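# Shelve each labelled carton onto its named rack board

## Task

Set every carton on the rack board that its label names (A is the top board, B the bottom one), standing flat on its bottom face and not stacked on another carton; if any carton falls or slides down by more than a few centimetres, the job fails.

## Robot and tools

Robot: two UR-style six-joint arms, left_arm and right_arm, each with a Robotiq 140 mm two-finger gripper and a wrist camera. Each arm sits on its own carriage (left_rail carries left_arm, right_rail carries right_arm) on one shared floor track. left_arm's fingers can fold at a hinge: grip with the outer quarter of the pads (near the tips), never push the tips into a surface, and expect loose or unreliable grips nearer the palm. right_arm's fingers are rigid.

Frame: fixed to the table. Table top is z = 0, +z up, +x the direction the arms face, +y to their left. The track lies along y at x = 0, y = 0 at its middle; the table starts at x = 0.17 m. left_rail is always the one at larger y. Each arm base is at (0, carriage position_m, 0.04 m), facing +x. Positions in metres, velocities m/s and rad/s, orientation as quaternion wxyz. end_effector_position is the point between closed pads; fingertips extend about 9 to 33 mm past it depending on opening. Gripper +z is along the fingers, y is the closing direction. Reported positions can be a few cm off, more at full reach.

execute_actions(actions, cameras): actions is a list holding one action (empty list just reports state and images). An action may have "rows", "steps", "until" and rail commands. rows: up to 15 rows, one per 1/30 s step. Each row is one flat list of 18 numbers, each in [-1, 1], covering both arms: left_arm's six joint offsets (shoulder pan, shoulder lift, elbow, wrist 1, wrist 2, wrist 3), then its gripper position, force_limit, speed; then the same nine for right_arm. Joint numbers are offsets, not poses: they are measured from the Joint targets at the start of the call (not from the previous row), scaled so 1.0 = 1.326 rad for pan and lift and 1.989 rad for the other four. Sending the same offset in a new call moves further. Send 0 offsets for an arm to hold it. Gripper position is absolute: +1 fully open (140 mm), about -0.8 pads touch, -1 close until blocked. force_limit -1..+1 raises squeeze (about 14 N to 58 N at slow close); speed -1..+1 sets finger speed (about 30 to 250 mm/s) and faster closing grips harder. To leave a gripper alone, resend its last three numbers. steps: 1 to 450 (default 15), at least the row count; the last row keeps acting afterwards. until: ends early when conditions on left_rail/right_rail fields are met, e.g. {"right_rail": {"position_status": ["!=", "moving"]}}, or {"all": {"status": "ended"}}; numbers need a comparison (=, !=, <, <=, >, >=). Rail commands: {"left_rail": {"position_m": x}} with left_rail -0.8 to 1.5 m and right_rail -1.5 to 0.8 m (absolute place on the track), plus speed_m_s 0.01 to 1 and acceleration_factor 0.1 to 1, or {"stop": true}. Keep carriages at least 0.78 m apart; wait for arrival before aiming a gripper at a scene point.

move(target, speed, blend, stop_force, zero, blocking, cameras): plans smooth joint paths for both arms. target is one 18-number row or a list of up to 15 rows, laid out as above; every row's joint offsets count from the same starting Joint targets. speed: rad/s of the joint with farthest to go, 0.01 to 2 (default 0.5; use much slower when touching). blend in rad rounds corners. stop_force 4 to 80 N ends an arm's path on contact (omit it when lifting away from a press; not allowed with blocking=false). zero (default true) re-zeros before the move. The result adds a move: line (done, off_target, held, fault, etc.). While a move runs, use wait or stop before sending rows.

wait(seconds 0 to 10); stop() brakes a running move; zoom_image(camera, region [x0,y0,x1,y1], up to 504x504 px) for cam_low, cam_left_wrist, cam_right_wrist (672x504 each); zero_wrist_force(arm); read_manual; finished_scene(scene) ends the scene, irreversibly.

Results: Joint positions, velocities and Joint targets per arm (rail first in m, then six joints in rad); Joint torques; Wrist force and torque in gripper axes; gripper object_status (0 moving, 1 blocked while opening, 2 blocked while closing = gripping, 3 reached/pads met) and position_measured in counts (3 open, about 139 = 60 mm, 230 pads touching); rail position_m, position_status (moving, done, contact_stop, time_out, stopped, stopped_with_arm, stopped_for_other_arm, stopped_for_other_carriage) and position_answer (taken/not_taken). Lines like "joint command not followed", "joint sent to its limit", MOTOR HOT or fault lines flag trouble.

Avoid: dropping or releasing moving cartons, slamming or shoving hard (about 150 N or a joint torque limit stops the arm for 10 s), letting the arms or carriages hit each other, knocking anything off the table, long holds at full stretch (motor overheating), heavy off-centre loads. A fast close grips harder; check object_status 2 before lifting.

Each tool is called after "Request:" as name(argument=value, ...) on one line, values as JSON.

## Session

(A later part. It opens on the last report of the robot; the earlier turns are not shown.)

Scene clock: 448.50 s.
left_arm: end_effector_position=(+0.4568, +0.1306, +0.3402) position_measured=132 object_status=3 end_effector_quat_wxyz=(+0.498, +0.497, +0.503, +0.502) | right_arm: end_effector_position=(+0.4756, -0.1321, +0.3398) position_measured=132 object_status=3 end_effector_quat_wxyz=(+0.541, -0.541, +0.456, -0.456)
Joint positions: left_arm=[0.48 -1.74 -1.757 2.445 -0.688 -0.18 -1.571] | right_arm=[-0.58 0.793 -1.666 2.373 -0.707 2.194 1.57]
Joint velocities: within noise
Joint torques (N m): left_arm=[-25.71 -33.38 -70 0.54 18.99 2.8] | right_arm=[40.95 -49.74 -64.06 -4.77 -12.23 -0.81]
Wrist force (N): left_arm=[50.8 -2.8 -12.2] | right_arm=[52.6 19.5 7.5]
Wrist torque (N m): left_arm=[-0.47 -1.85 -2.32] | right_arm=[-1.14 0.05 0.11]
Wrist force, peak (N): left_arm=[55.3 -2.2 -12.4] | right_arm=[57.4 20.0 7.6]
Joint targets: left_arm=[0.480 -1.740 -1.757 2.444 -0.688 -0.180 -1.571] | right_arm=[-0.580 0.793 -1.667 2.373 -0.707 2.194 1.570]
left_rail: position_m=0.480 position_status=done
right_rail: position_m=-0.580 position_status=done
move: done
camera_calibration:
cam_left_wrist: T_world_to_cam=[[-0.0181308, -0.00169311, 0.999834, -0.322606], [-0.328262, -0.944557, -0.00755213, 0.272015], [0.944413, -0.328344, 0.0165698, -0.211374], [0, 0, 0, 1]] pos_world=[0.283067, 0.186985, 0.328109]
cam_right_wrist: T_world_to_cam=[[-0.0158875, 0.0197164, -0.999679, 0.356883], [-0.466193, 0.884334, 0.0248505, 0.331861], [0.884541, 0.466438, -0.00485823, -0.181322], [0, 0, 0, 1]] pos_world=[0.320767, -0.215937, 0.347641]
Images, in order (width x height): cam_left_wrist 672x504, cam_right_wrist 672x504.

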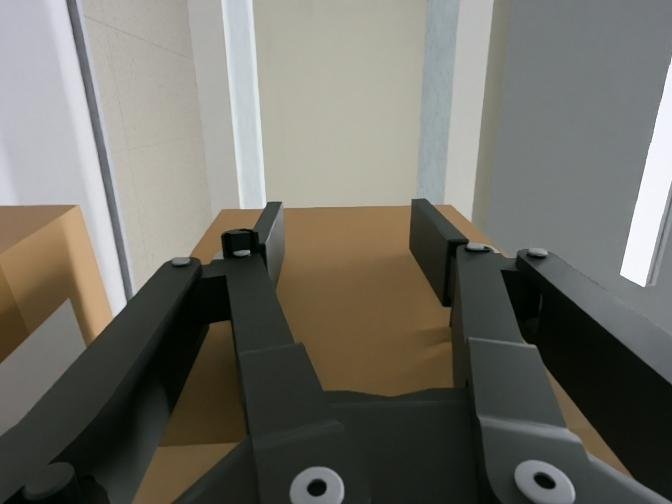

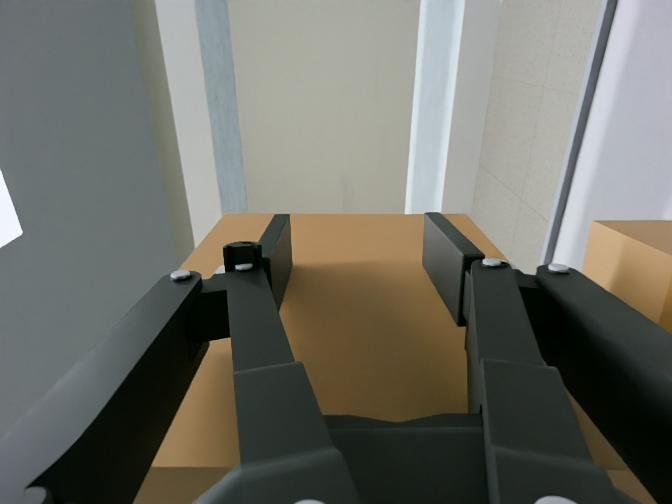

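Request:
move(target=[[0,-0.00629,-0.00266,0.00686,0,0,-0.03,1,1,0,-0.0056,-0.00243,0.00617,0,0,-0.03,1,1],[0.06967,0.01182,-0.01167,0.00379,0.04645,0,-0.03,1,1,-0.0424,0.01134,-0.01223,0.00467,-0.02827,0,-0.03,1,1],[0.1367,0.03248,-0.02248,0.00083,0.09114,0,-0.03,1,1,-0.08088,0.0304,-0.02374,0.00347,-0.05392,0,-0.03,1,1],[0.20094,0.0554,-0.03508,-0.00186,0.13396,0,-0.03,1,1,-0.11582,0.0513,-0.03686,0.00265,-0.07721,0,-0.03,1,1]], speed=0.15, blend=0.02)

Scene clock: 570.60 s.
left_arm: end_effector_position=(+0.5497, +0.1306, +0.3453) position_measured=132 object_status=3 end_effector_quat_wxyz=(+0.498, +0.497, +0.503, +0.502) | right_arm: end_effector_position=(+0.5685, -0.1321, +0.3448) position_measured=132 object_status=3 end_effector_quat_wxyz=(+0.541, -0.541, +0.455, -0.456)
Joint positions: left_arm=[0.48 -1.474 -1.684 2.375 -0.691 0.086 -1.571] | right_arm=[-0.58 0.64 -1.599 2.3 -0.702 2.04 1.57]
Joint velocities: within noise
Joint torques (N m): left_arm=[-7.75 4.04 -73.09 -7.99 22.03 2.99] | right_arm=[14.71 -37.6 -62.33 -17.9 -25.42 -1.05]
Wrist force (N): left_arm=[48.7 -2.2 -10.6] | right_arm=[49.7 19.3 6.3]
Wrist torque (N m): left_arm=[-0.41 -1.79 -2.22] | right_arm=[-1.20 0.02 -0.10]
Wrist force, peak (N): left_arm=[54.5 -1.5 -12.7] | right_arm=[56.1 19.7 7.8]
Joint targets: left_arm=[0.480 -1.474 -1.683 2.375 -0.691 0.086 -1.571] | right_arm=[-0.580 0.639 -1.599 2.300 -0.702 2.040 1.570]
left_rail: position_m=0.480 position_status=done
right_rail: position_m=-0.580 position_status=done
move: done; blend cut to 0.0068 rad at target 1
camera_calibration:
cam_left_wrist: T_world_to_cam=[[-0.0181495, -0.00166248, 0.999834, -0.326057], [-0.328315, -0.944538, -0.00753026, 0.30259], [0.944394, -0.328397, 0.016597, -0.299225], [0, 0, 0, 1]] pos_world=[0.376013, 0.187001, 0.333248]
cam_right_wrist: T_world_to_cam=[[-0.015791, 0.0196649, -0.999682, 0.363273], [-0.466221, 0.884322, 0.0247601, 0.375094], [0.884528, 0.466463, -0.00479616, -0.263497], [0, 0, 0, 1]] pos_world=[0.413684, -0.215935, 0.352607]

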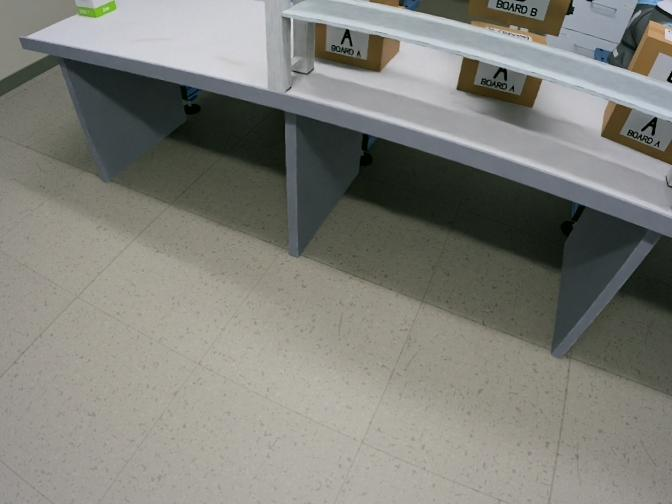

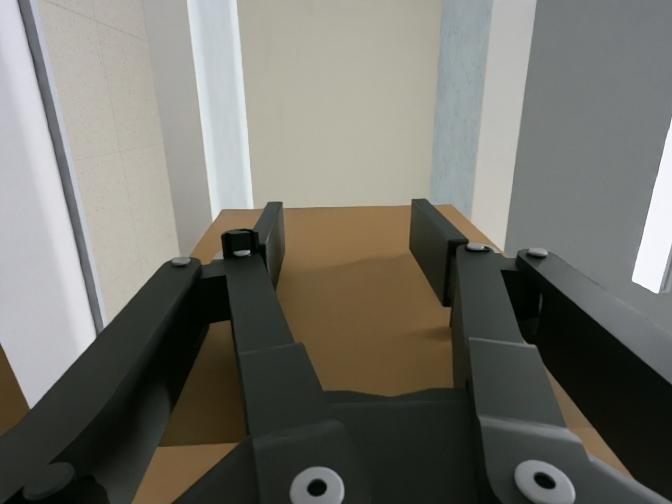

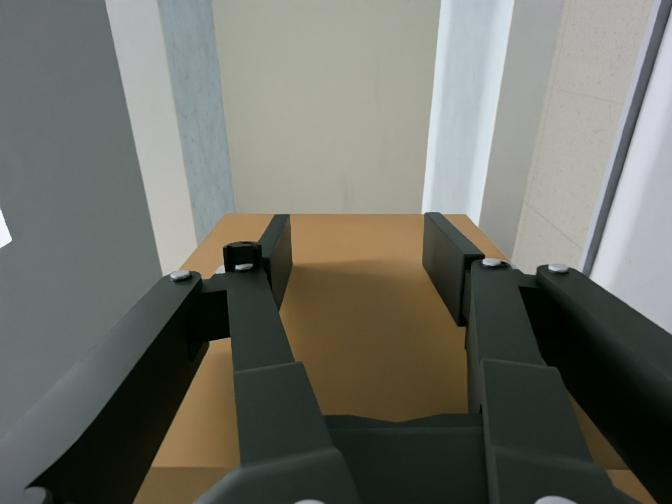

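Request:
move(target=[[0,-0.0068,-0.003,0.0075,0,0,-0.03,1,1,0,-0.0064,-0.0028,0.0071,0,0,-0.03,1,1],[0.06095,0.01805,-0.01711,0.00508,0.04064,0,-0.03,1,1,-0.03162,0.01619,-0.01732,0.00661,-0.02109,0,-0.03,1,1],[0.11807,0.04401,-0.0327,0.00343,0.07871,0,-0.03,1,1,-0.0602,0.03974,-0.0333,0.0068,-0.04014,0,-0.03,1,1],[0.17148,0.071,-0.04975,0.00245,0.11432,0,-0.03,1,1,-0.08602,0.06422,-0.05061,0.00781,-0.05735,0,-0.03,1,1],[0.22105,0.09844,-0.06804,0.00246,0.14737,0,-0.03,1,1,-0.10938,0.08945,-0.0691,0.00952,-0.07293,0,-0.03,1,1],[0.26703,0.12629,-0.08751,0.00329,0.17802,0,-0.03,1,1,-0.13054,0.11524,-0.08883,0.01203,-0.08703,0,-0.03,1,1],[0.30962,0.15435,-0.10812,0.00518,0.20641,0,-0.03,1,1,-0.14974,0.14139,-0.10965,0.0154,-0.09983,0,-0.03,1,1],[0.34881,0.18264,-0.12981,0.00803,0.23254,0,-0.03,1,1,-0.16721,0.16793,-0.13155,0.0196,-0.11148,0,-0.03,1,1]], speed=0.12, blend=0.015)

Scene clock: 604.00 s.
left_arm: end_effector_position=(+0.7667, +0.1307, +0.3512) position_measured=132 object_status=3 end_effector_quat_wxyz=(+0.498, +0.497, +0.503, +0.502) | right_arm: end_effector_position=(+0.7853, -0.1321, +0.3508) position_measured=132 object_status=3 end_effector_quat_wxyz=(+0.541, -0.541, +0.455, -0.456)
Joint positions: left_arm=[0.48 -1.012 -1.441 2.117 -0.675 0.549 -1.571] | right_arm=[-0.58 0.418 -1.376 2.038 -0.663 1.819 1.57]
Joint velocities: within noise
Joint torques (N m): left_arm=[-14.88 -27.52 -70.95 -1.57 18.85 3.17] | right_arm=[16.17 -61.39 -61.77 -4.91 -18.83 -0.6]
Wrist force (N): left_arm=[39.8 -1.5 -0.2] | right_arm=[40.1 19.3 -3.7]
Wrist torque (N m): left_arm=[0.75 -0.31 -0.94] | right_arm=[-0.03 -1.53 -1.66]
Wrist force, peak (N): left_arm=[52.1 -0.2 -10.8] | right_arm=[53.0 21.9 5.0]
Joint targets: left_arm=[0.480 -1.012 -1.441 2.117 -0.675 0.549 -1.571] | right_arm=[-0.580 0.418 -1.376 2.038 -0.663 1.819 1.570]
left_rail: position_m=0.480 position_status=done
right_rail: position_m=-0.580 position_status=done
move: done; blend cut to 0.0075 rad at target 1
camera_calibration:
cam_left_wrist: T_world_to_cam=[[-0.0181995, -0.00165676, 0.999833, -0.327944], [-0.328329, -0.944533, -0.00754154, 0.373979], [0.944388, -0.328411, 0.016646, -0.504234], [0, 0, 0, 1]] pos_world=[0.593012, 0.187096, 0.339103]
cam_right_wrist: T_world_to_cam=[[-0.0157125, 0.0195279, -0.999686, 0.372581], [-0.466312, 0.884278, 0.0246027, 0.476131], [0.884481, 0.466552, -0.00478818, -0.455231], [0, 0, 0, 1]] pos_world=[0.630523, -0.215919, 0.35857]

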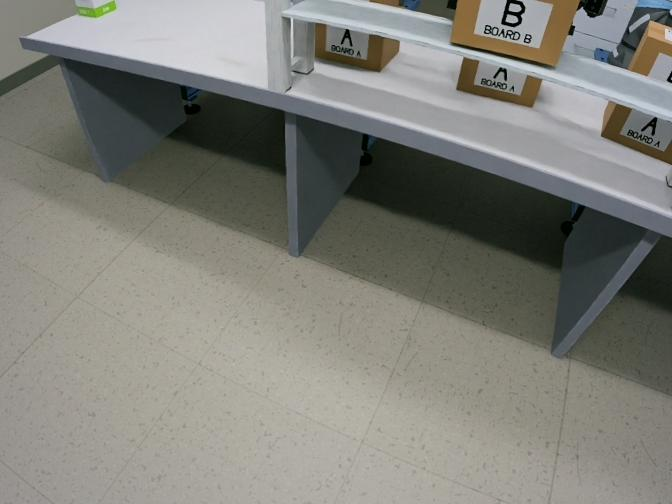

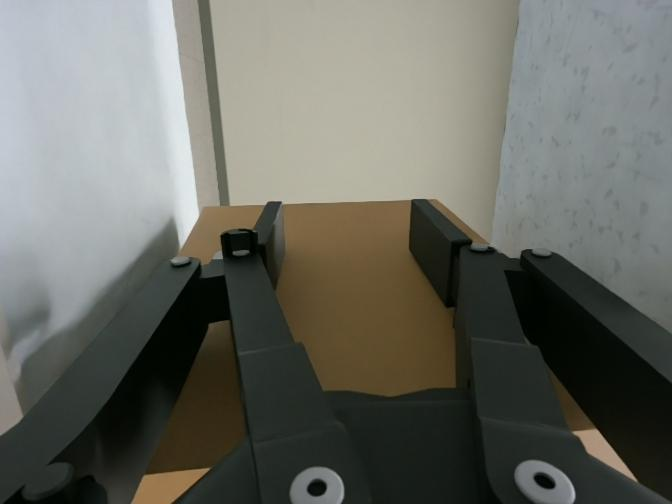

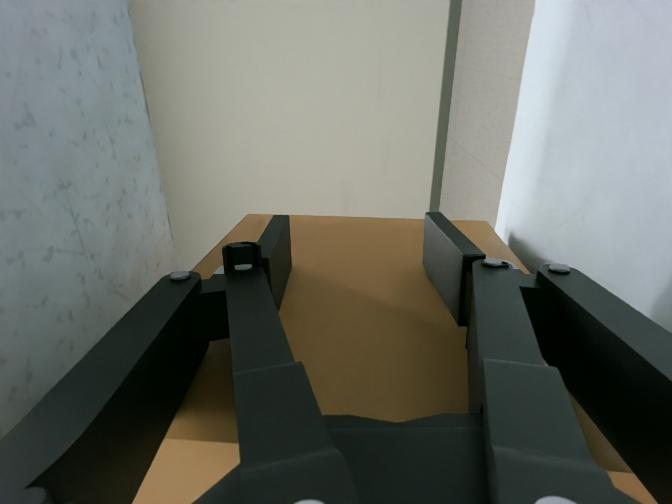

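Request:
move(target=[0,0.0229,0.01026,-0.02554,0,0,-0.03,1,1,0,0.0217,0.00975,-0.02423,0,0,-0.03,1,1], speed=0.02, stop_force=7)

Scene clock: 616.97 s.
left_arm: end_effector_position=(+0.7668, +0.1307, +0.3363) position_measured=132 object_status=3 end_effector_quat_wxyz=(+0.498, +0.497, +0.503, +0.502) | right_arm: end_effector_position=(+0.7855, -0.1321, +0.3376) position_measured=132 object_status=3 end_effector_quat_wxyz=(+0.541, -0.541, +0.455, -0.456)
Joint positions: left_arm=[0.48 -1.012 -1.423 2.129 -0.706 0.549 -1.571] | right_arm=[-0.58 0.418 -1.361 2.048 -0.688 1.819 1.57]
Joint velocities: within noise
Joint torques (N m): left_arm=[-20.12 -64.9 -66.08 -0.64 18.29 2.86] | right_arm=[23.99 -87.1 -59.37 -5.14 -16.08 2.01]
Wrist force (N): left_arm=[42.9 3.3 -1.4] | right_arm=[43.4 18.9 -1.7]
Wrist torque (N m): left_arm=[0.27 -0.90 -1.66] | right_arm=[0.27 -1.97 -2.15]
Wrist force, peak (N): left_arm=[45.9 6.1 -2.8] | right_arm=[43.6 19.3 -1.5]
Joint targets: left_arm=[0.480 -1.012 -1.423 2.129 -0.706 0.549 -1.571] | right_arm=[-0.580 0.418 -1.361 2.048 -0.688 1.819 1.570]
left_rail: position_m=0.480 position_status=done
right_rail: position_m=-0.580 position_status=done
move: contact (left_arm, right_arm); left_arm: the wrist 1 is farthest, 0.020 rad from its target; right_arm: the wrist 1 is farthest, 0.023 rad from its target
camera_calibration:
cam_left_wrist: T_world_to_cam=[[-0.0182835, -0.00152314, 0.999832, -0.312988], [-0.328292, -0.944547, -0.00744227, 0.373886], [0.944399, -0.328373, 0.0167696, -0.504136], [0, 0, 0, 1]] pos_world=[0.593126, 0.187131, 0.324172]
cam_right_wrist: T_world_to_cam=[[-0.0155339, 0.0196137, -0.999687, 0.359313], [-0.466209, 0.884332, 0.0245948, 0.476525], [0.884538, 0.466446, -0.00459304, -0.455594], [0, 0, 0, 1]] pos_world=[0.630733, -0.215944, 0.345388]

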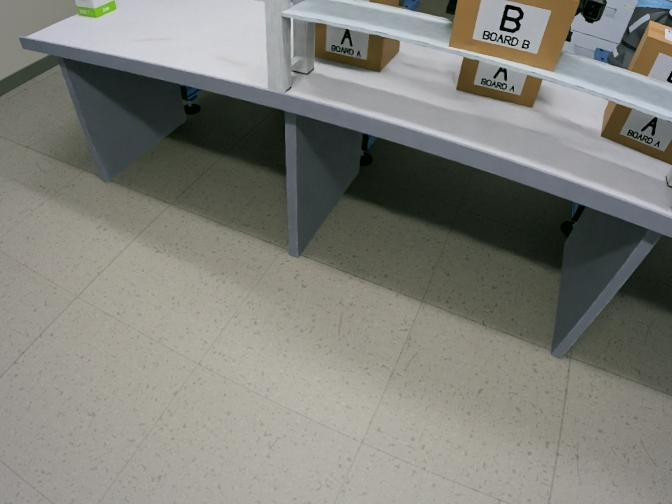

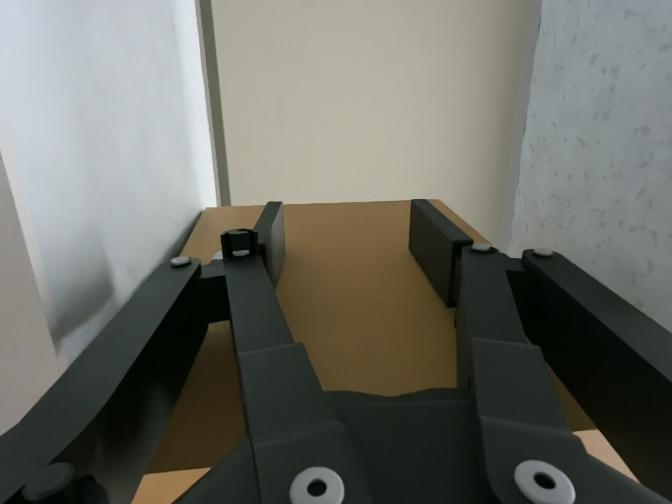

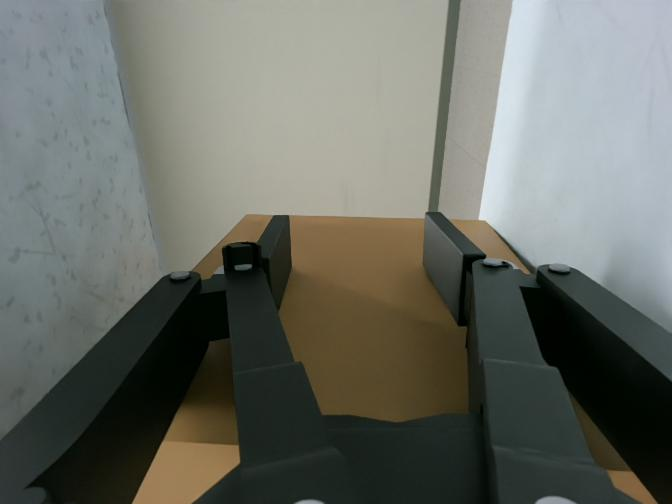

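Request:
move(target=[0,0.0023,0.00103,-0.00255,0,0,-0.03,1,1,0,0.0035,0.00156,-0.00388,0,0,-0.03,1,1], speed=0.02, stop_force=15, cameras=["cam_left_wrist","cam_right_wrist"])

Scene clock: 627.93 s.
left_arm: end_effector_position=(+0.7668, +0.1308, +0.3338) position_measured=132 object_status=3 end_effector_quat_wxyz=(+0.498, +0.497, +0.503, +0.502) | right_arm: end_effector_position=(+0.7855, -0.1321, +0.3336) position_measured=132 object_status=3 end_effector_quat_wxyz=(+0.541, -0.541, +0.455, -0.456)
Joint positions: left_arm=[0.48 -1.012 -1.42 2.131 -0.711 0.549 -1.571] | right_arm=[-0.58 0.418 -1.356 2.051 -0.696 1.819 1.57]
Joint velocities: within noise
Joint torques (N m): left_arm=[-21.26 -25.53 -46.16 -7.64 18.6 2.91] | right_arm=[41.79 -50.93 -36.64 -10.69 -16.01 1.99]
Wrist force (N): left_arm=[41.5 1.3 -5.3] | right_arm=[40.8 6.9 -3.8]
Wrist torque (N m): left_arm=[-0.28 -1.24 -1.82] | right_arm=[0.42 -1.28 -1.20]
Wrist force, peak (N): left_arm=[43.9 4.4 -2.5] | right_arm=[43.5 19.5 -1.4]
Joint targets: left_arm=[0.480 -1.012 -1.420 2.131 -0.711 0.549 -1.571] | right_arm=[-0.580 0.418 -1.356 2.051 -0.696 1.819 1.570]
left_rail: position_m=0.480 position_status=done
right_rail: position_m=-0.580 position_status=done
move: done
camera_calibration:
cam_left_wrist: T_world_to_cam=[[-0.0182675, -0.00154867, 0.999832, -0.310497], [-0.328292, -0.944547, -0.00746112, 0.373908], [0.9444, -0.328373, 0.0167461, -0.504042], [0, 0, 0, 1]] pos_world=[0.593096, 0.187179, 0.321675]
cam_right_wrist: T_world_to_cam=[[-0.0155445, 0.019609, -0.999687, 0.355308], [-0.46622, 0.884327, 0.0245956, 0.476617], [0.884532, 0.466457, -0.00460431, -0.455556], [0, 0, 0, 1]] pos_world=[0.630686, -0.215955, 0.341376]
Images, in order (width x height): cam_left_wrist 672x504, cam_right_wrist 672x504.

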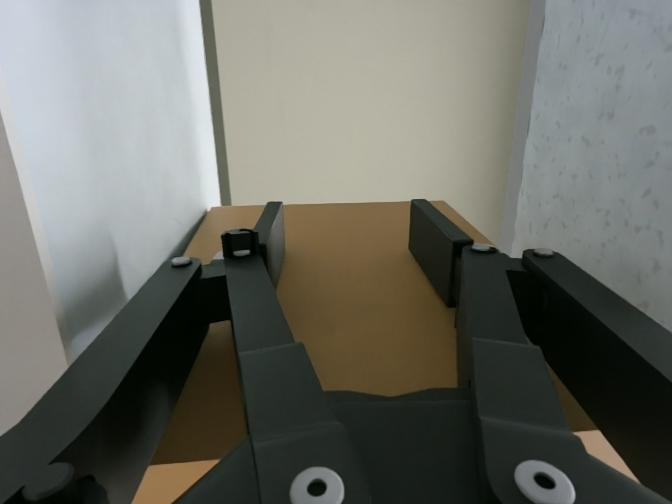

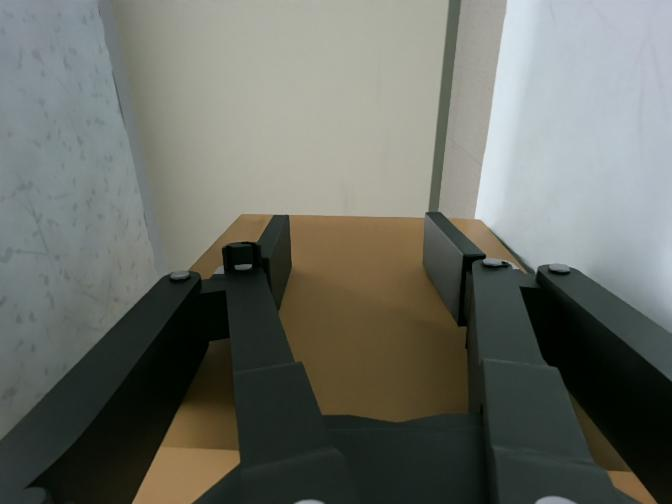

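Request:
move(target=[[0.01576,-0.01478,0.01171,-0.00186,0.01051,0,-0.03,1,1,-0.02466,-0.01444,0.0124,-0.00277,-0.01644,0,-0.03,1,1],[-0.16157,-0.12562,0.09208,-0.00834,-0.10771,0,-0.03,1,1,0.05653,-0.11735,0.0936,-0.01536,0.03769,0,-0.03,1,1],[-0.362,-0.3763,0.0508,0.2001,-0.2363,0,-0.03,1,1,0.0867,-0.4246,0.091,0.1926,0.1433,0,-0.03,1,1]], speed=[0.05,0.2,0.4], blend=0.01)

Scene clock: 663.30 s.
left_arm: end_effector_position=(+0.5407, +0.1602, +0.5008) position_measured=132 object_status=3 end_effector_quat_wxyz=(+0.500, +0.500, +0.500, +0.500) | right_arm: end_effector_position=(+0.5404, -0.2600, +0.5004) position_measured=132 object_status=3 end_effector_quat_wxyz=(+0.500, -0.500, +0.500, -0.500)
Joint positions: left_arm=[0.48 -1.491 -1.919 2.232 -0.313 0.079 -1.571] | right_arm=[-0.58 0.533 -1.919 2.232 -0.313 2.103 1.57]
Joint velocities: within noise
Joint torques (N m): left_arm=[-19.64 -37.01 -57.36 3.27 -2.34 2.65] | right_arm=[12.56 -26.96 -49.08 0.86 3.47 2]
Wrist force (N): left_arm=[0.1 0.0 -0.1] | right_arm=[-0.3 4.6 1.8]
Wrist torque (N m): left_arm=[0.06 0.09 -0.32] | right_arm=[0.29 -0.10 -0.38]
Wrist force, peak (N): left_arm=[42.0 2.6 -5.7] | right_arm=[41.2 7.0 -4.0]
Joint targets: left_arm=[0.480 -1.491 -1.919 2.232 -0.313 0.079 -1.571] | right_arm=[-0.580 0.533 -1.919 2.232 -0.313 2.103 1.570]
left_rail: position_m=0.480 position_status=done
right_rail: position_m=-0.580 position_status=done
move: done
camera_calibration:
cam_left_wrist: T_world_to_cam=[[-0.0181688, -0.0014285, 0.999834, -0.481651], [-0.337727, -0.941214, -0.00748185, 0.333304], [0.941069, -0.337807, 0.0166183, -0.280305], [0, 0, 0, 1]] pos_world=[0.367601, 0.218333, 0.488723]
cam_right_wrist: T_world_to_cam=[[-0.0130477, 0.0216248, -0.999681, 0.519951], [-0.309895, 0.950453, 0.0246046, 0.404031], [0.950681, 0.310117, -0.00569978, -0.254224], [0, 0, 0, 1]] pos_world=[0.373677, -0.316417, 0.508395]

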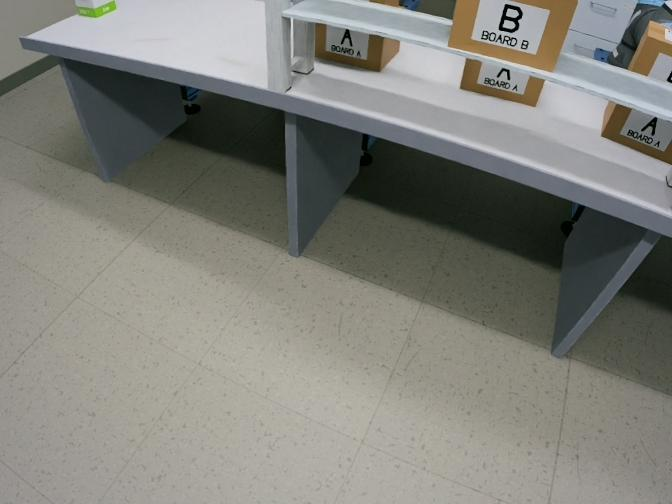

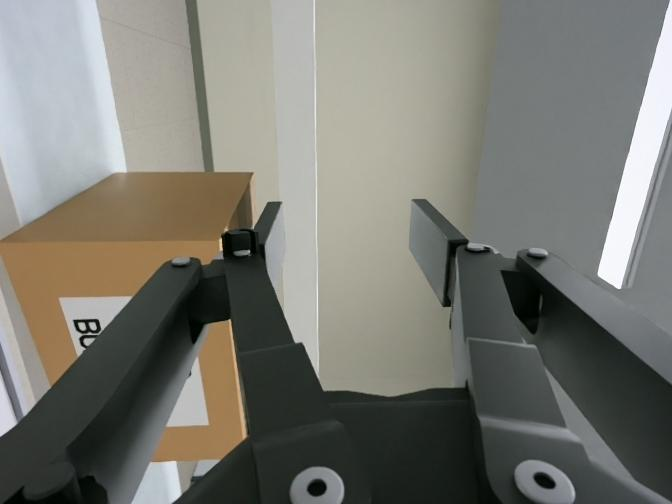

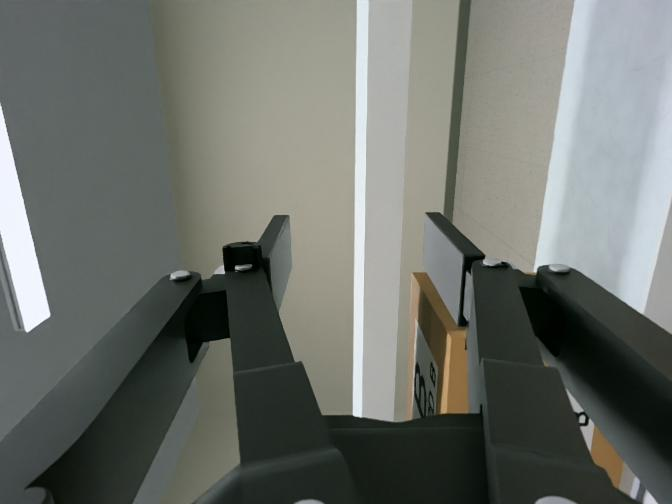

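Request:
execute_actions(actions=[{"left_rail":{"position_m":1.05},"right_rail":{"position_m":-0.05},"steps":200,"until":{"all":{"status":"ended"}}}], cameras=[])

Request:
move(target=[-0.0447,-0.0111,0.0052,0.0022,0.0938,0,-0.03,1,1,0.2277,0.0446,-0.0185,-0.0112,0.1949,0,-0.03,1,1])

Scene clock: 704.40 s.
left_arm: end_effector_position=(+0.5407, +0.7301, +0.5009) position_measured=132 object_status=3 end_effector_quat_wxyz=(+0.500, +0.500, +0.500, +0.500) end_effector_velocity=(+0.000, +0.002, +0.000) end_effector_angular_velocity=(+0.000, +0.000, +0.001) | right_arm: end_effector_position=(+0.5404, +0.2699, +0.5005) position_measured=132 object_status=3 end_effector_quat_wxyz=(+0.500, -0.500, +0.500, -0.500)
Joint positions: left_arm=[1.05 -1.492 -1.919 2.232 -0.313 0.079 -1.571] | right_arm=[-0.05 0.533 -1.919 2.232 -0.313 2.103 1.57]
Joint velocities: left_arm=[0.001 0.001 0 0 -0.001 0 0] | right_arm=[within noise]
Joint torques (N m): left_arm=[8.88 -11.11 -50.13 0.81 -1.42 2.14] | right_arm=[8.74 -7.18 -42.47 0 1.66 1.98]
Wrist force (N): left_arm=[0.2 -0.1 0.1] | right_arm=[-0.4 5.1 1.8]
Wrist torque (N m): left_arm=[0.06 0.08 -0.32] | right_arm=[0.40 -0.08 -0.38]
Wrist force, peak (N): left_arm=[-1.9 0.3 -0.4] | right_arm=[-2.1 5.2 1.9]
Joint targets: left_arm=[1.050 -1.491 -1.919 2.232 -0.313 0.079 -1.571] | right_arm=[-0.050 0.533 -1.919 2.232 -0.313 2.103 1.570]
Tool commands: left_gripper/position=-0.03 left_gripper/force_limit=+1.0 left_gripper/speed=+1.0 right_gripper/position=-0.03 right_gripper/force_limit=+1.0 right_gripper/speed=+1.0
left_rail: position_m=1.050 position_status=done
right_rail: position_m=-0.050 position_status=done
No camera images: "cameras" was empty.

Scene clock: 705.80 s.
left_arm: end_effector_position=(+0.5111, +0.6438, +0.5001) position_measured=132 object_status=3 end_effector_quat_wxyz=(+0.558, +0.557, +0.435, +0.435) | right_arm: end_effector_position=(+0.4554, +0.3082, +0.4998) position_measured=132 object_status=3 end_effector_quat_wxyz=(+0.478, -0.478, +0.521, -0.521)
Joint positions: left_arm=[1.05 -1.551 -1.934 2.242 -0.309 0.265 -1.571] | right_arm=[-0.05 0.834 -1.86 2.196 -0.335 2.491 1.57]
Joint velocities: within noise
Joint torques (N m): left_arm=[-15.17 -31.94 -35.94 1.6 2.66 2.17] | right_arm=[13.58 -7.88 -48.47 -5.52 3.13 2.16]
Wrist force (N): left_arm=[0.0 -0.1 -0.2] | right_arm=[-0.3 5.0 1.3]
Wrist torque (N m): left_arm=[0.03 0.12 -0.33] | right_arm=[0.44 -0.07 -0.35]
Wrist force, peak (N): left_arm=[2.1 -0.2 0.1] | right_arm=[0.1 5.4 2.6]
Joint targets: left_arm=[1.050 -1.551 -1.934 2.242 -0.309 0.265 -1.571] | right_arm=[-0.050 0.835 -1.860 2.196 -0.335 2.491 1.570]
left_rail: position_m=1.050 position_status=done
right_rail: position_m=-0.050 position_status=done
move: done
camera_calibration:
cam_left_wrist: T_world_to_cam=[[-0.0179975, 0.0030568, 0.999833, -0.483804], [-0.556505, -0.830811, -0.0074773, 0.819175], [0.830649, -0.556547, 0.0166536, 0.108232], [0, 0, 0, 1]] pos_world=[0.357265, 0.742294, 0.488046]
cam_right_wrist: T_world_to_cam=[[-0.01111, 0.022575, -0.999683, 0.504716], [-0.227355, 0.973503, 0.0245105, -0.206992], [0.973749, 0.227555, -0.00568304, -0.334622], [0, 0, 0, 1]] pos_world=[0.284384, 0.266259, 0.507728]

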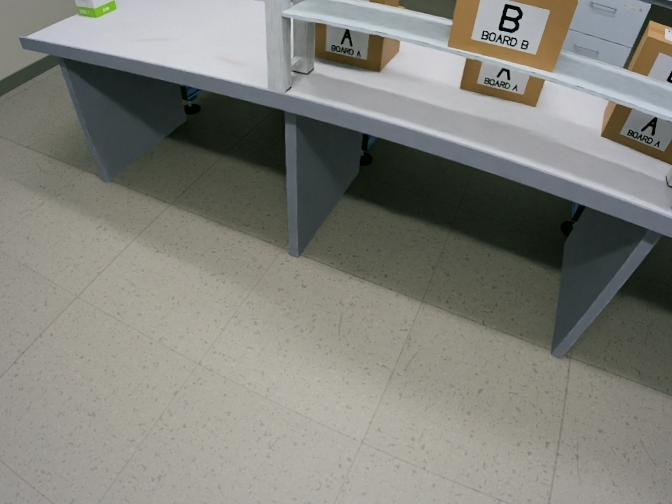

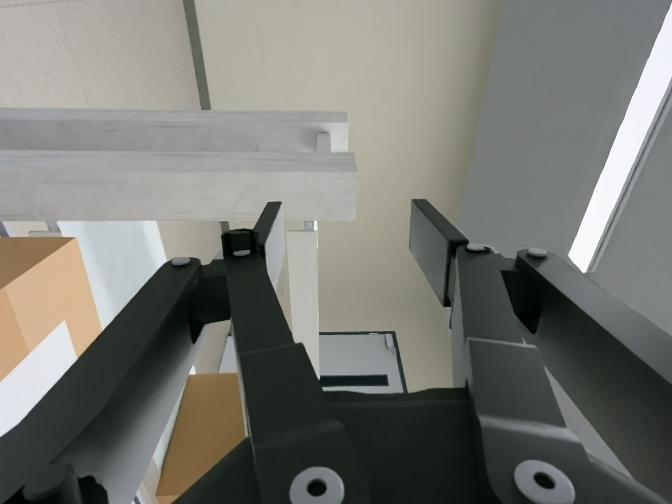

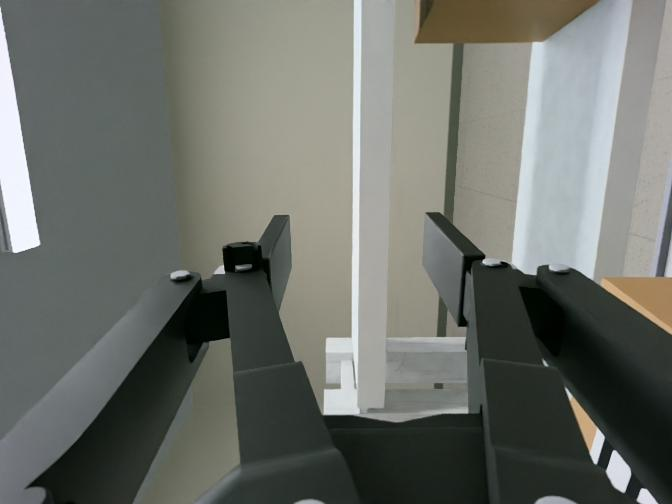

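Request:
move(target=[[-0.0659,-0.0141,0.0049,0.005,-0.0666,0,-0.03,1,1,-0.0365,-0.0417,0.0171,0.0103,-0.0471,0,-0.03,1,1],[-0.0659,0.2505,0.1524,-0.319,-0.0666,0,-0.03,1,1,-0.0365,0.2188,0.1607,-0.3071,-0.0471,0,-0.03,1,1]], speed=0.3, stop_force=20)

Scene clock: 747.30 s.
left_arm: end_effector_position=(+0.4862, +0.6548, +0.2504) position_measured=132 object_status=3 end_effector_quat_wxyz=(+0.547, +0.548, +0.447, +0.448) | right_arm: end_effector_position=(+0.4539, +0.2966, +0.2504) position_measured=132 object_status=3 end_effector_quat_wxyz=(+0.490, -0.490, +0.510, -0.510)
Joint positions: left_arm=[1.05 -1.638 -1.602 2.545 -0.943 0.133 -1.571] | right_arm=[-0.05 0.786 -1.57 2.515 -0.946 2.397 1.57]
Joint velocities: within noise
Joint torques (N m): left_arm=[-14.95 -6.55 -18.3 -2.95 -1.77 1.83] | right_arm=[-13.77 -18.04 -18.05 -5.74 -2.58 2.03]
Wrist force (N): left_arm=[0.2 0.0 -0.4] | right_arm=[-0.5 4.3 2.3]
Wrist torque (N m): left_arm=[0.04 0.08 -0.29] | right_arm=[0.41 -0.03 -0.35]
Wrist force, peak (N): left_arm=[2.1 0.2 -0.4] | right_arm=[-0.4 5.5 2.2]
Joint targets: left_arm=[1.050 -1.638 -1.602 2.545 -0.943 0.133 -1.571] | right_arm=[-0.050 0.786 -1.570 2.515 -0.946 2.397 1.570]
left_rail: position_m=1.050 position_status=done
right_rail: position_m=-0.050 position_status=done
move: done
camera_calibration:
cam_left_wrist: T_world_to_cam=[[-0.0181477, 0.0014628, 0.999834, -0.233524], [-0.518606, -0.854974, -0.00816221, 0.810203], [0.854821, -0.518668, 0.0162745, 0.102684], [0, 0, 0, 1]] pos_world=[0.328162, 0.746303, 0.238427]
cam_right_wrist: T_world_to_cam=[[-0.0113965, 0.0228071, -0.999675, 0.255691], [-0.271176, 0.962204, 0.0250437, -0.166772], [0.962462, 0.271374, -0.00478105, -0.340108], [0, 0, 0, 1]] pos_world=[0.285031, 0.246934, 0.258158]

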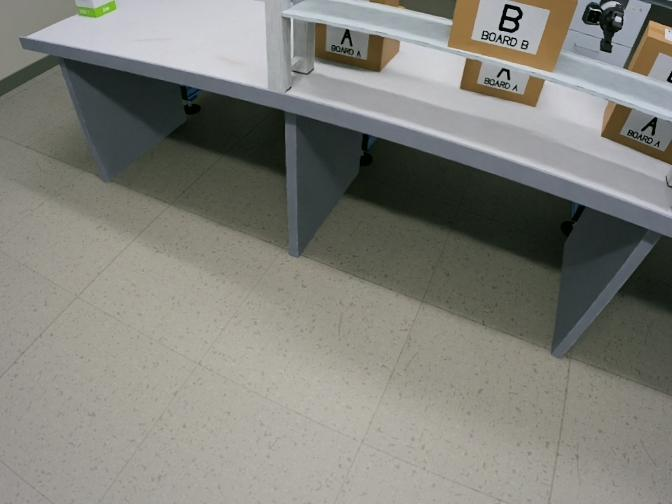

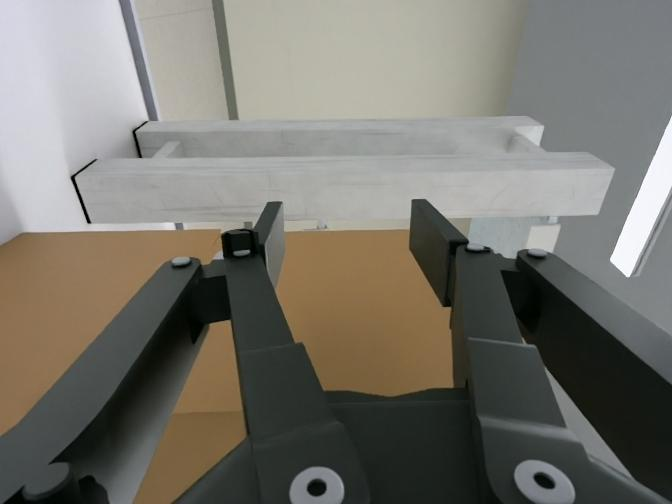

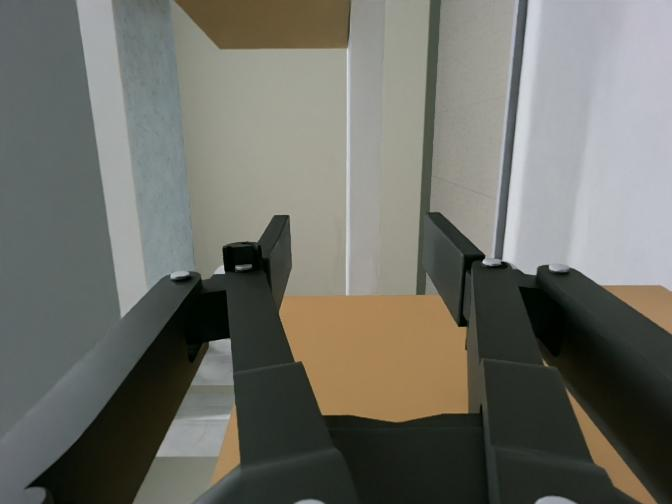

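Request:
move(target=[0.0057,0.063,-0.0424,0.0004,0.0037,0,-0.03,1,1,0.0691,0.0617,-0.0444,0.0038,0.046,0,-0.03,1,1], speed=0.025, stop_force=6, cameras=["cam_left_wrist","cam_right_wrist"])

Scene clock: 763.07 s.
left_arm: end_effector_position=(+0.4857, +0.6052, +0.2502) position_measured=132 object_status=3 end_effector_quat_wxyz=(+0.547, +0.547, +0.448, +0.448) | right_arm: end_effector_position=(+0.4543, +0.3462, +0.2502) position_measured=132 object_status=3 end_effector_quat_wxyz=(+0.490, -0.490, +0.510, -0.510)
Joint positions: left_arm=[1.05 -1.631 -1.519 2.462 -0.942 0.14 -1.571] | right_arm=[-0.05 0.878 -1.488 2.427 -0.939 2.489 1.57]
Joint velocities: within noise
Joint torques (N m): left_arm=[-4.53 -55.84 -18.94 1.62 1.01 1.45] | right_arm=[13 -27.15 -33.13 1.09 2.96 2.05]
Wrist force (N): left_arm=[2.7 0.9 -1.4] | right_arm=[0.8 4.7 2.1]
Wrist torque (N m): left_arm=[-0.02 0.23 -0.30] | right_arm=[0.38 -0.03 -0.34]
Wrist force, peak (N): left_arm=[6.3 4.4 -1.7] | right_arm=[-0.6 4.5 2.7]
Joint targets: left_arm=[1.050 -1.631 -1.519 2.462 -0.942 0.140 -1.571] | right_arm=[-0.050 0.878 -1.488 2.427 -0.939 2.489 1.570]
left_rail: position_m=1.050 position_status=done
right_rail: position_m=-0.050 position_status=done
move: contact (left_arm)
camera_calibration:
cam_left_wrist: T_world_to_cam=[[-0.0181433, 0.00146198, 0.999834, -0.2332], [-0.518428, -0.855082, -0.00815723, 0.767462], [0.854929, -0.51849, 0.0162719, 0.0772906], [0, 0, 0, 1]] pos_world=[0.327565, 0.696659, 0.238164]
cam_right_wrist: T_world_to_cam=[[-0.0121278, 0.0220424, -0.999683, 0.255015], [-0.271286, 0.962187, 0.0245068, -0.214261], [0.962422, 0.271497, -0.0056894, -0.353751], [0, 0, 0, 1]] pos_world=[0.285425, 0.29658, 0.258172]
Images, in order (width x height): cam_left_wrist 672x504, cam_right_wrist 672x504.

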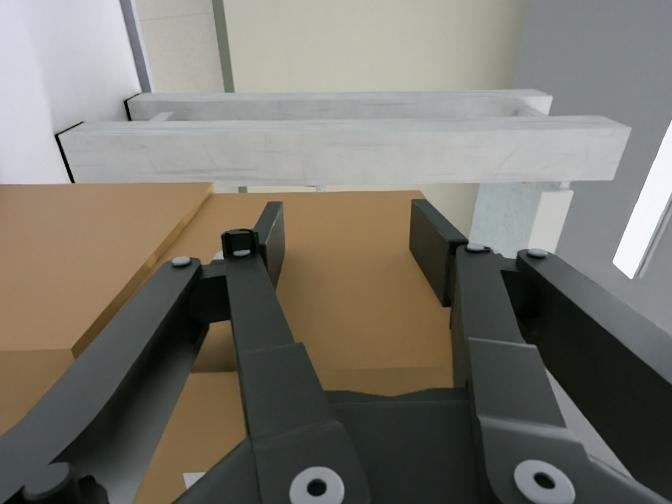

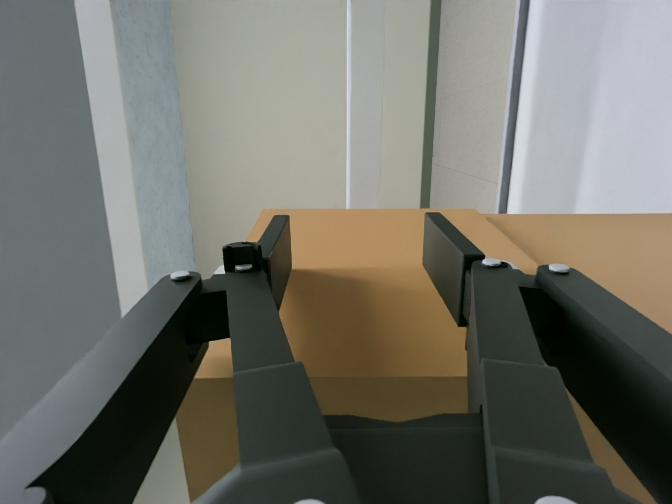

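Request:
move(target=[0,0,0,0,0,0,-0.03,1,1,0.0276,0.0247,-0.0178,0.0015,0.0184,0,-0.03,1,1], speed=0.02, stop_force=25, cameras=[])

Scene clock: 780.47 s.
left_arm: end_effector_position=(+0.4856, +0.6052, +0.2501) position_measured=132 object_status=3 end_effector_quat_wxyz=(+0.547, +0.547, +0.448, +0.448) | right_arm: end_effector_position=(+0.4536, +0.3545, +0.2498) position_measured=132 object_status=3 end_effector_quat_wxyz=(+0.489, -0.490, +0.510, -0.510)
Joint positions: left_arm=[1.05 -1.631 -1.519 2.462 -0.942 0.14 -1.571] | right_arm=[-0.05 0.893 -1.475 2.413 -0.937 2.504 1.57]
Joint velocities: within noise
Joint torques (N m): left_arm=[-14.81 -51.99 -51.69 -0.05 11.42 1.18] | right_arm=[-8.2 -46.27 -27.48 -6.28 -11.06 2.08]
Wrist force (N): left_arm=[21.9 1.1 1.0] | right_arm=[21.6 -0.6 -2.1]
Wrist torque (N m): left_arm=[-0.05 -0.36 -0.98] | right_arm=[0.01 -1.00 -1.03]
Wrist force, peak (N): left_arm=[23.0 1.6 1.0] | right_arm=[28.9 -1.6 -2.4]
Joint targets: left_arm=[1.050 -1.631 -1.519 2.462 -0.942 0.140 -1.571] | right_arm=[-0.050 0.893 -1.475 2.413 -0.937 2.504 1.570]
left_rail: position_m=1.050 position_status=done
right_rail: position_m=-0.050 position_status=done
move: contact (right_arm); right_arm: the shoulder pan is farthest, 0.022 rad from its target
No camera images: "cameras" was empty.

Request:
move(target=[0.0003,0.003,-0.002,0,0.0002,0,-0.03,1,1,0.0033,0.003,-0.0021,0.0002,0.0022,0,-0.03,1,1], speed=0.02, cameras=[])

Scene clock: 786.17 s.
left_arm: end_effector_position=(+0.4857, +0.6030, +0.2500) position_measured=132 object_status=3 end_effector_quat_wxyz=(+0.547, +0.547, +0.448, +0.448) | right_arm: end_effector_position=(+0.4533, +0.3566, +0.2496) position_measured=132 object_status=3 end_effector_quat_wxyz=(+0.489, -0.490, +0.510, -0.510)
Joint positions: left_arm=[1.05 -1.63 -1.515 2.458 -0.942 0.14 -1.571] | right_arm=[-0.05 0.897 -1.471 2.409 -0.937 2.508 1.57]
Joint velocities: within noise
Joint torques (N m): left_arm=[-18.18 -4.65 -67.53 -1.35 24.28 1.18] | right_arm=[32.62 -23.05 -54.07 -1.35 -7.96 2.04]
Wrist force (N): left_arm=[54.5 9.7 -1.1] | right_arm=[58.4 -9.1 4.2]
Wrist torque (N m): left_arm=[-0.11 -1.04 -1.93] | right_arm=[0.02 -2.46 -2.30]
Wrist force, peak (N): left_arm=[54.5 9.7 -1.1] | right_arm=[58.4 -9.1 4.2]
Joint targets: left_arm=[1.050 -1.630 -1.515 2.458 -0.942 0.141 -1.571] | right_arm=[-0.050 0.897 -1.471 2.408 -0.937 2.508 1.570]
left_rail: position_m=1.050 position_status=done
right_rail: position_m=-0.050 position_status=done
move: done
No camera images: "cameras" was empty.

Request:
move(target=[[0,-0.0336,-0.0079,0.0304,0,0,-0.03,1,1,0,-0.0317,-0.0075,0.0286,0,0,-0.03,1,1],[0,-0.065,-0.0168,0.0601,0,0,-0.03,1,1,0,-0.0614,-0.0159,0.0568,0,0,-0.03,1,1],[0,-0.0942,-0.0265,0.0893,0,0,-0.03,1,1,0,-0.0891,-0.0251,0.0845,0,0,-0.03,1,1],[0,-0.1197,-0.0366,0.1163,0,0,-0.03,1,1,0,-0.1138,-0.0346,0.1105,0,0,-0.03,1,1]], speed=0.08, blend=0.02)

Scene clock: 821.53 s.
left_arm: end_effector_position=(+0.4856, +0.6027, +0.3370) position_measured=132 object_status=3 end_effector_quat_wxyz=(+0.547, +0.547, +0.448, +0.448) | right_arm: end_effector_position=(+0.4533, +0.3569, +0.3365) position_measured=132 object_status=3 end_effector_quat_wxyz=(+0.489, -0.490, +0.510, -0.510)
Joint positions: left_arm=[1.05 -1.63 -1.674 2.385 -0.711 0.141 -1.571] | right_arm=[-0.05 0.897 -1.622 2.34 -0.717 2.508 1.57]
Joint velocities: within noise
Joint torques (N m): left_arm=[-34.21 -39.29 -74.74 -1.78 9.55 1.55] | right_arm=[3.65 -50.39 -72.89 -6.18 -18.9 1.83]
Wrist force (N): left_arm=[52.9 0.2 -0.9] | right_arm=[52.0 21.9 -3.4]
Wrist torque (N m): left_arm=[0.55 -0.44 -1.05] | right_arm=[0.10 -1.53 -1.78]
Wrist force, peak (N): left_arm=[57.1 9.3 -1.3] | right_arm=[63.5 -10.3 5.1]
Joint targets: left_arm=[1.050 -1.630 -1.674 2.385 -0.711 0.141 -1.571] | right_arm=[-0.050 0.897 -1.622 2.340 -0.717 2.508 1.570]
left_rail: position_m=1.050 position_status=done
right_rail: position_m=-0.050 position_status=done
move: done
camera_calibration:
cam_left_wrist: T_world_to_cam=[[-0.0181306, 0.00167108, 0.999834, -0.320186], [-0.518432, -0.855082, -0.00797191, 0.766005], [0.854927, -0.51849, 0.0163695, 0.0745847], [0, 0, 0, 1]] pos_world=[0.327552, 0.694203, 0.325018]
cam_right_wrist: T_world_to_cam=[[-0.0124594, 0.0216162, -0.999689, 0.341326], [-0.271099, 0.962248, 0.0241854, -0.226909], [0.962471, 0.271316, -0.00612894, -0.354961], [0, 0, 0, 1]] pos_world=[0.284378, 0.307271, 0.344532]

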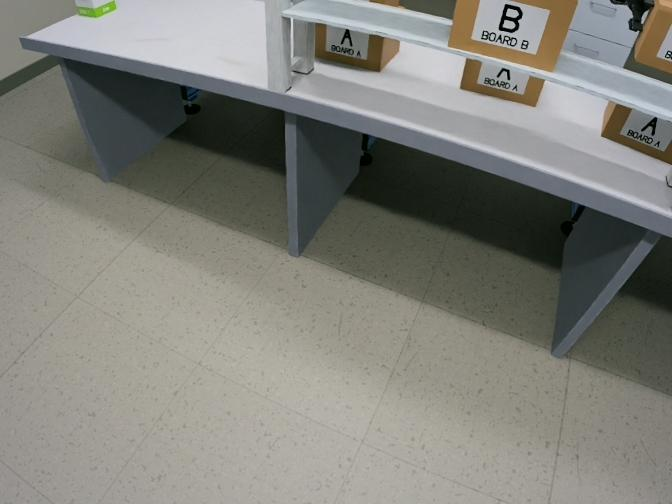

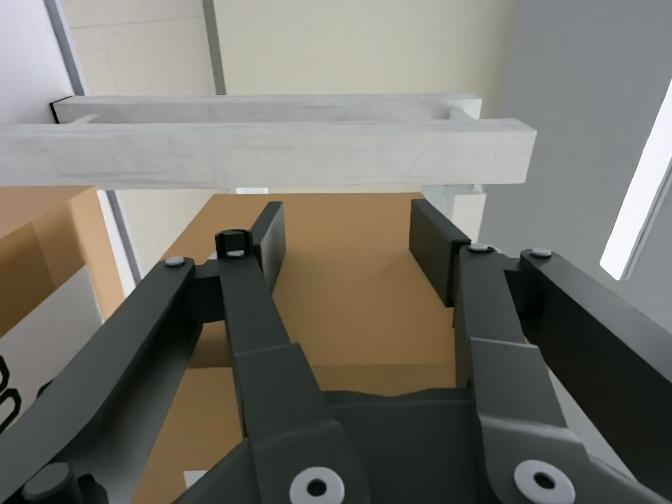

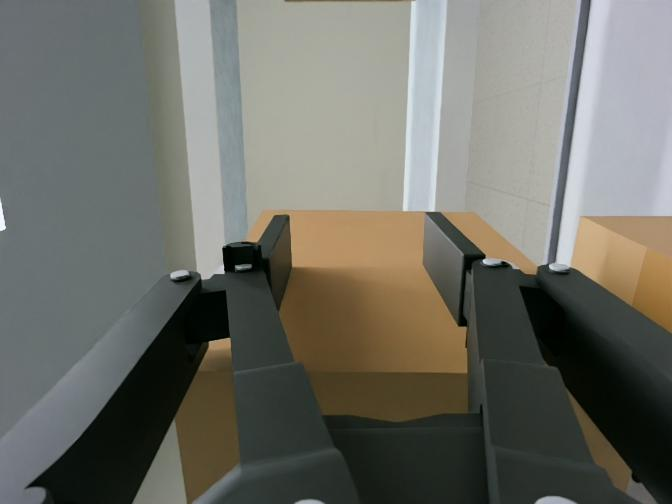

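Request:
move(target=[[0,-0.02523,-0.01184,0.02865,0,0,-0.03,1,1,0,-0.02354,-0.01079,0.02649,0,0,-0.03,1,1],[0.05219,0.01284,-0.03352,0.02496,0.02901,0,-0.03,1,1,-0.06431,-0.03449,-0.00432,0.02732,-0.04865,0,-0.03,1,1],[0.09894,0.04989,-0.05616,0.0229,0.0544,0,-0.03,1,1,-0.12833,-0.04167,-0.00016,0.02794,-0.09711,0,-0.03,1,1],[0.14083,0.08596,-0.07977,0.02246,0.07654,0,-0.03,1,1,-0.1913,-0.04487,0.00163,0.02828,-0.14488,0,-0.03,1,1]], speed=0.12, blend=0.015)

Scene clock: 917.67 s.
left_arm: end_effector_position=(+0.5664, +0.5638, +0.3600) position_measured=132 object_status=3 end_effector_quat_wxyz=(+0.540, +0.540, +0.457, +0.457) | right_arm: end_effector_position=(+0.5427, +0.3173, +0.3584) position_measured=132 object_status=3 end_effector_quat_wxyz=(+0.498, -0.499, +0.501, -0.502)
Joint positions: left_arm=[1.05 -1.444 -1.56 2.227 -0.666 0.293 -1.571] | right_arm=[-0.05 0.644 -1.681 2.343 -0.661 2.22 1.57]
Joint velocities: within noise
Joint torques (N m): left_arm=[-20.85 -14.03 -77.3 -11.53 26.58 1.58] | right_arm=[5.04 -46.29 -53.89 -5.62 -24.85 1.93]
Wrist force (N): left_arm=[54.4 -2.7 -0.4] | right_arm=[53.8 19.9 -3.7]
Wrist torque (N m): left_arm=[0.84 -0.09 -0.58] | right_arm=[0.50 -1.39 -1.58]
Wrist force, peak (N): left_arm=[58.5 -2.2 0.2] | right_arm=[57.4 20.8 -5.4]
Joint targets: left_arm=[1.050 -1.444 -1.560 2.227 -0.666 0.293 -1.571] | right_arm=[-0.050 0.643 -1.681 2.343 -0.661 2.220 1.570]
left_rail: position_m=1.050 position_status=done
right_rail: position_m=-0.050 position_status=done
move: done
camera_calibration:
cam_left_wrist: T_world_to_cam=[[-0.0181185, 0.00107123, 0.999835, -0.341301], [-0.488661, -0.872438, -0.00792053, 0.767729], [0.872286, -0.488724, 0.0163307, -0.0416366], [0, 0, 0, 1]] pos_world=[0.405294, 0.649812, 0.348005]
cam_right_wrist: T_world_to_cam=[[-0.0133553, 0.0213408, -0.999683, 0.365744], [-0.304132, 0.952318, 0.0243927, -0.144098], [0.952536, 0.304361, -0.00622803, -0.435223], [0, 0, 0, 1]] pos_world=[0.375626, 0.261887, 0.366433]

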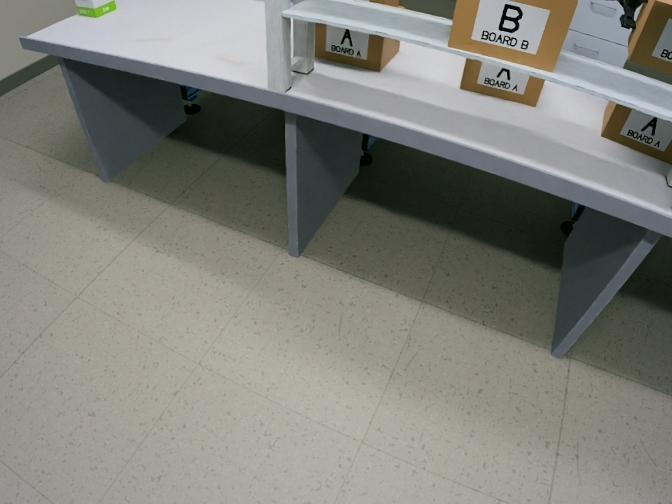

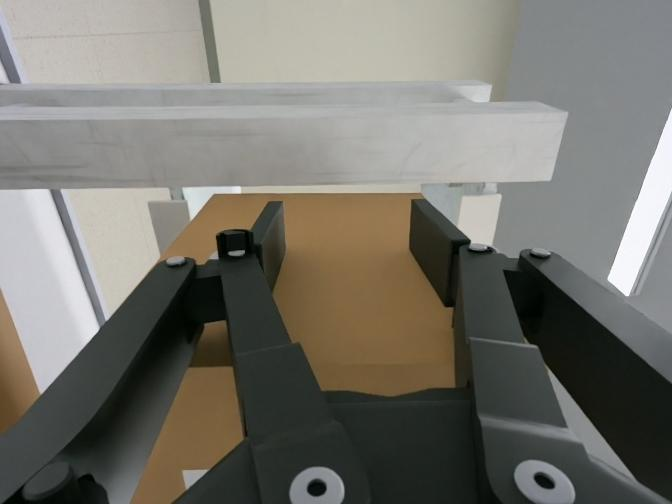

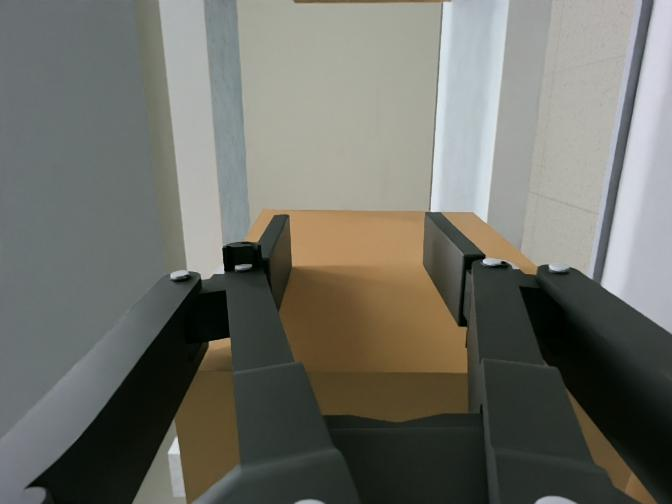

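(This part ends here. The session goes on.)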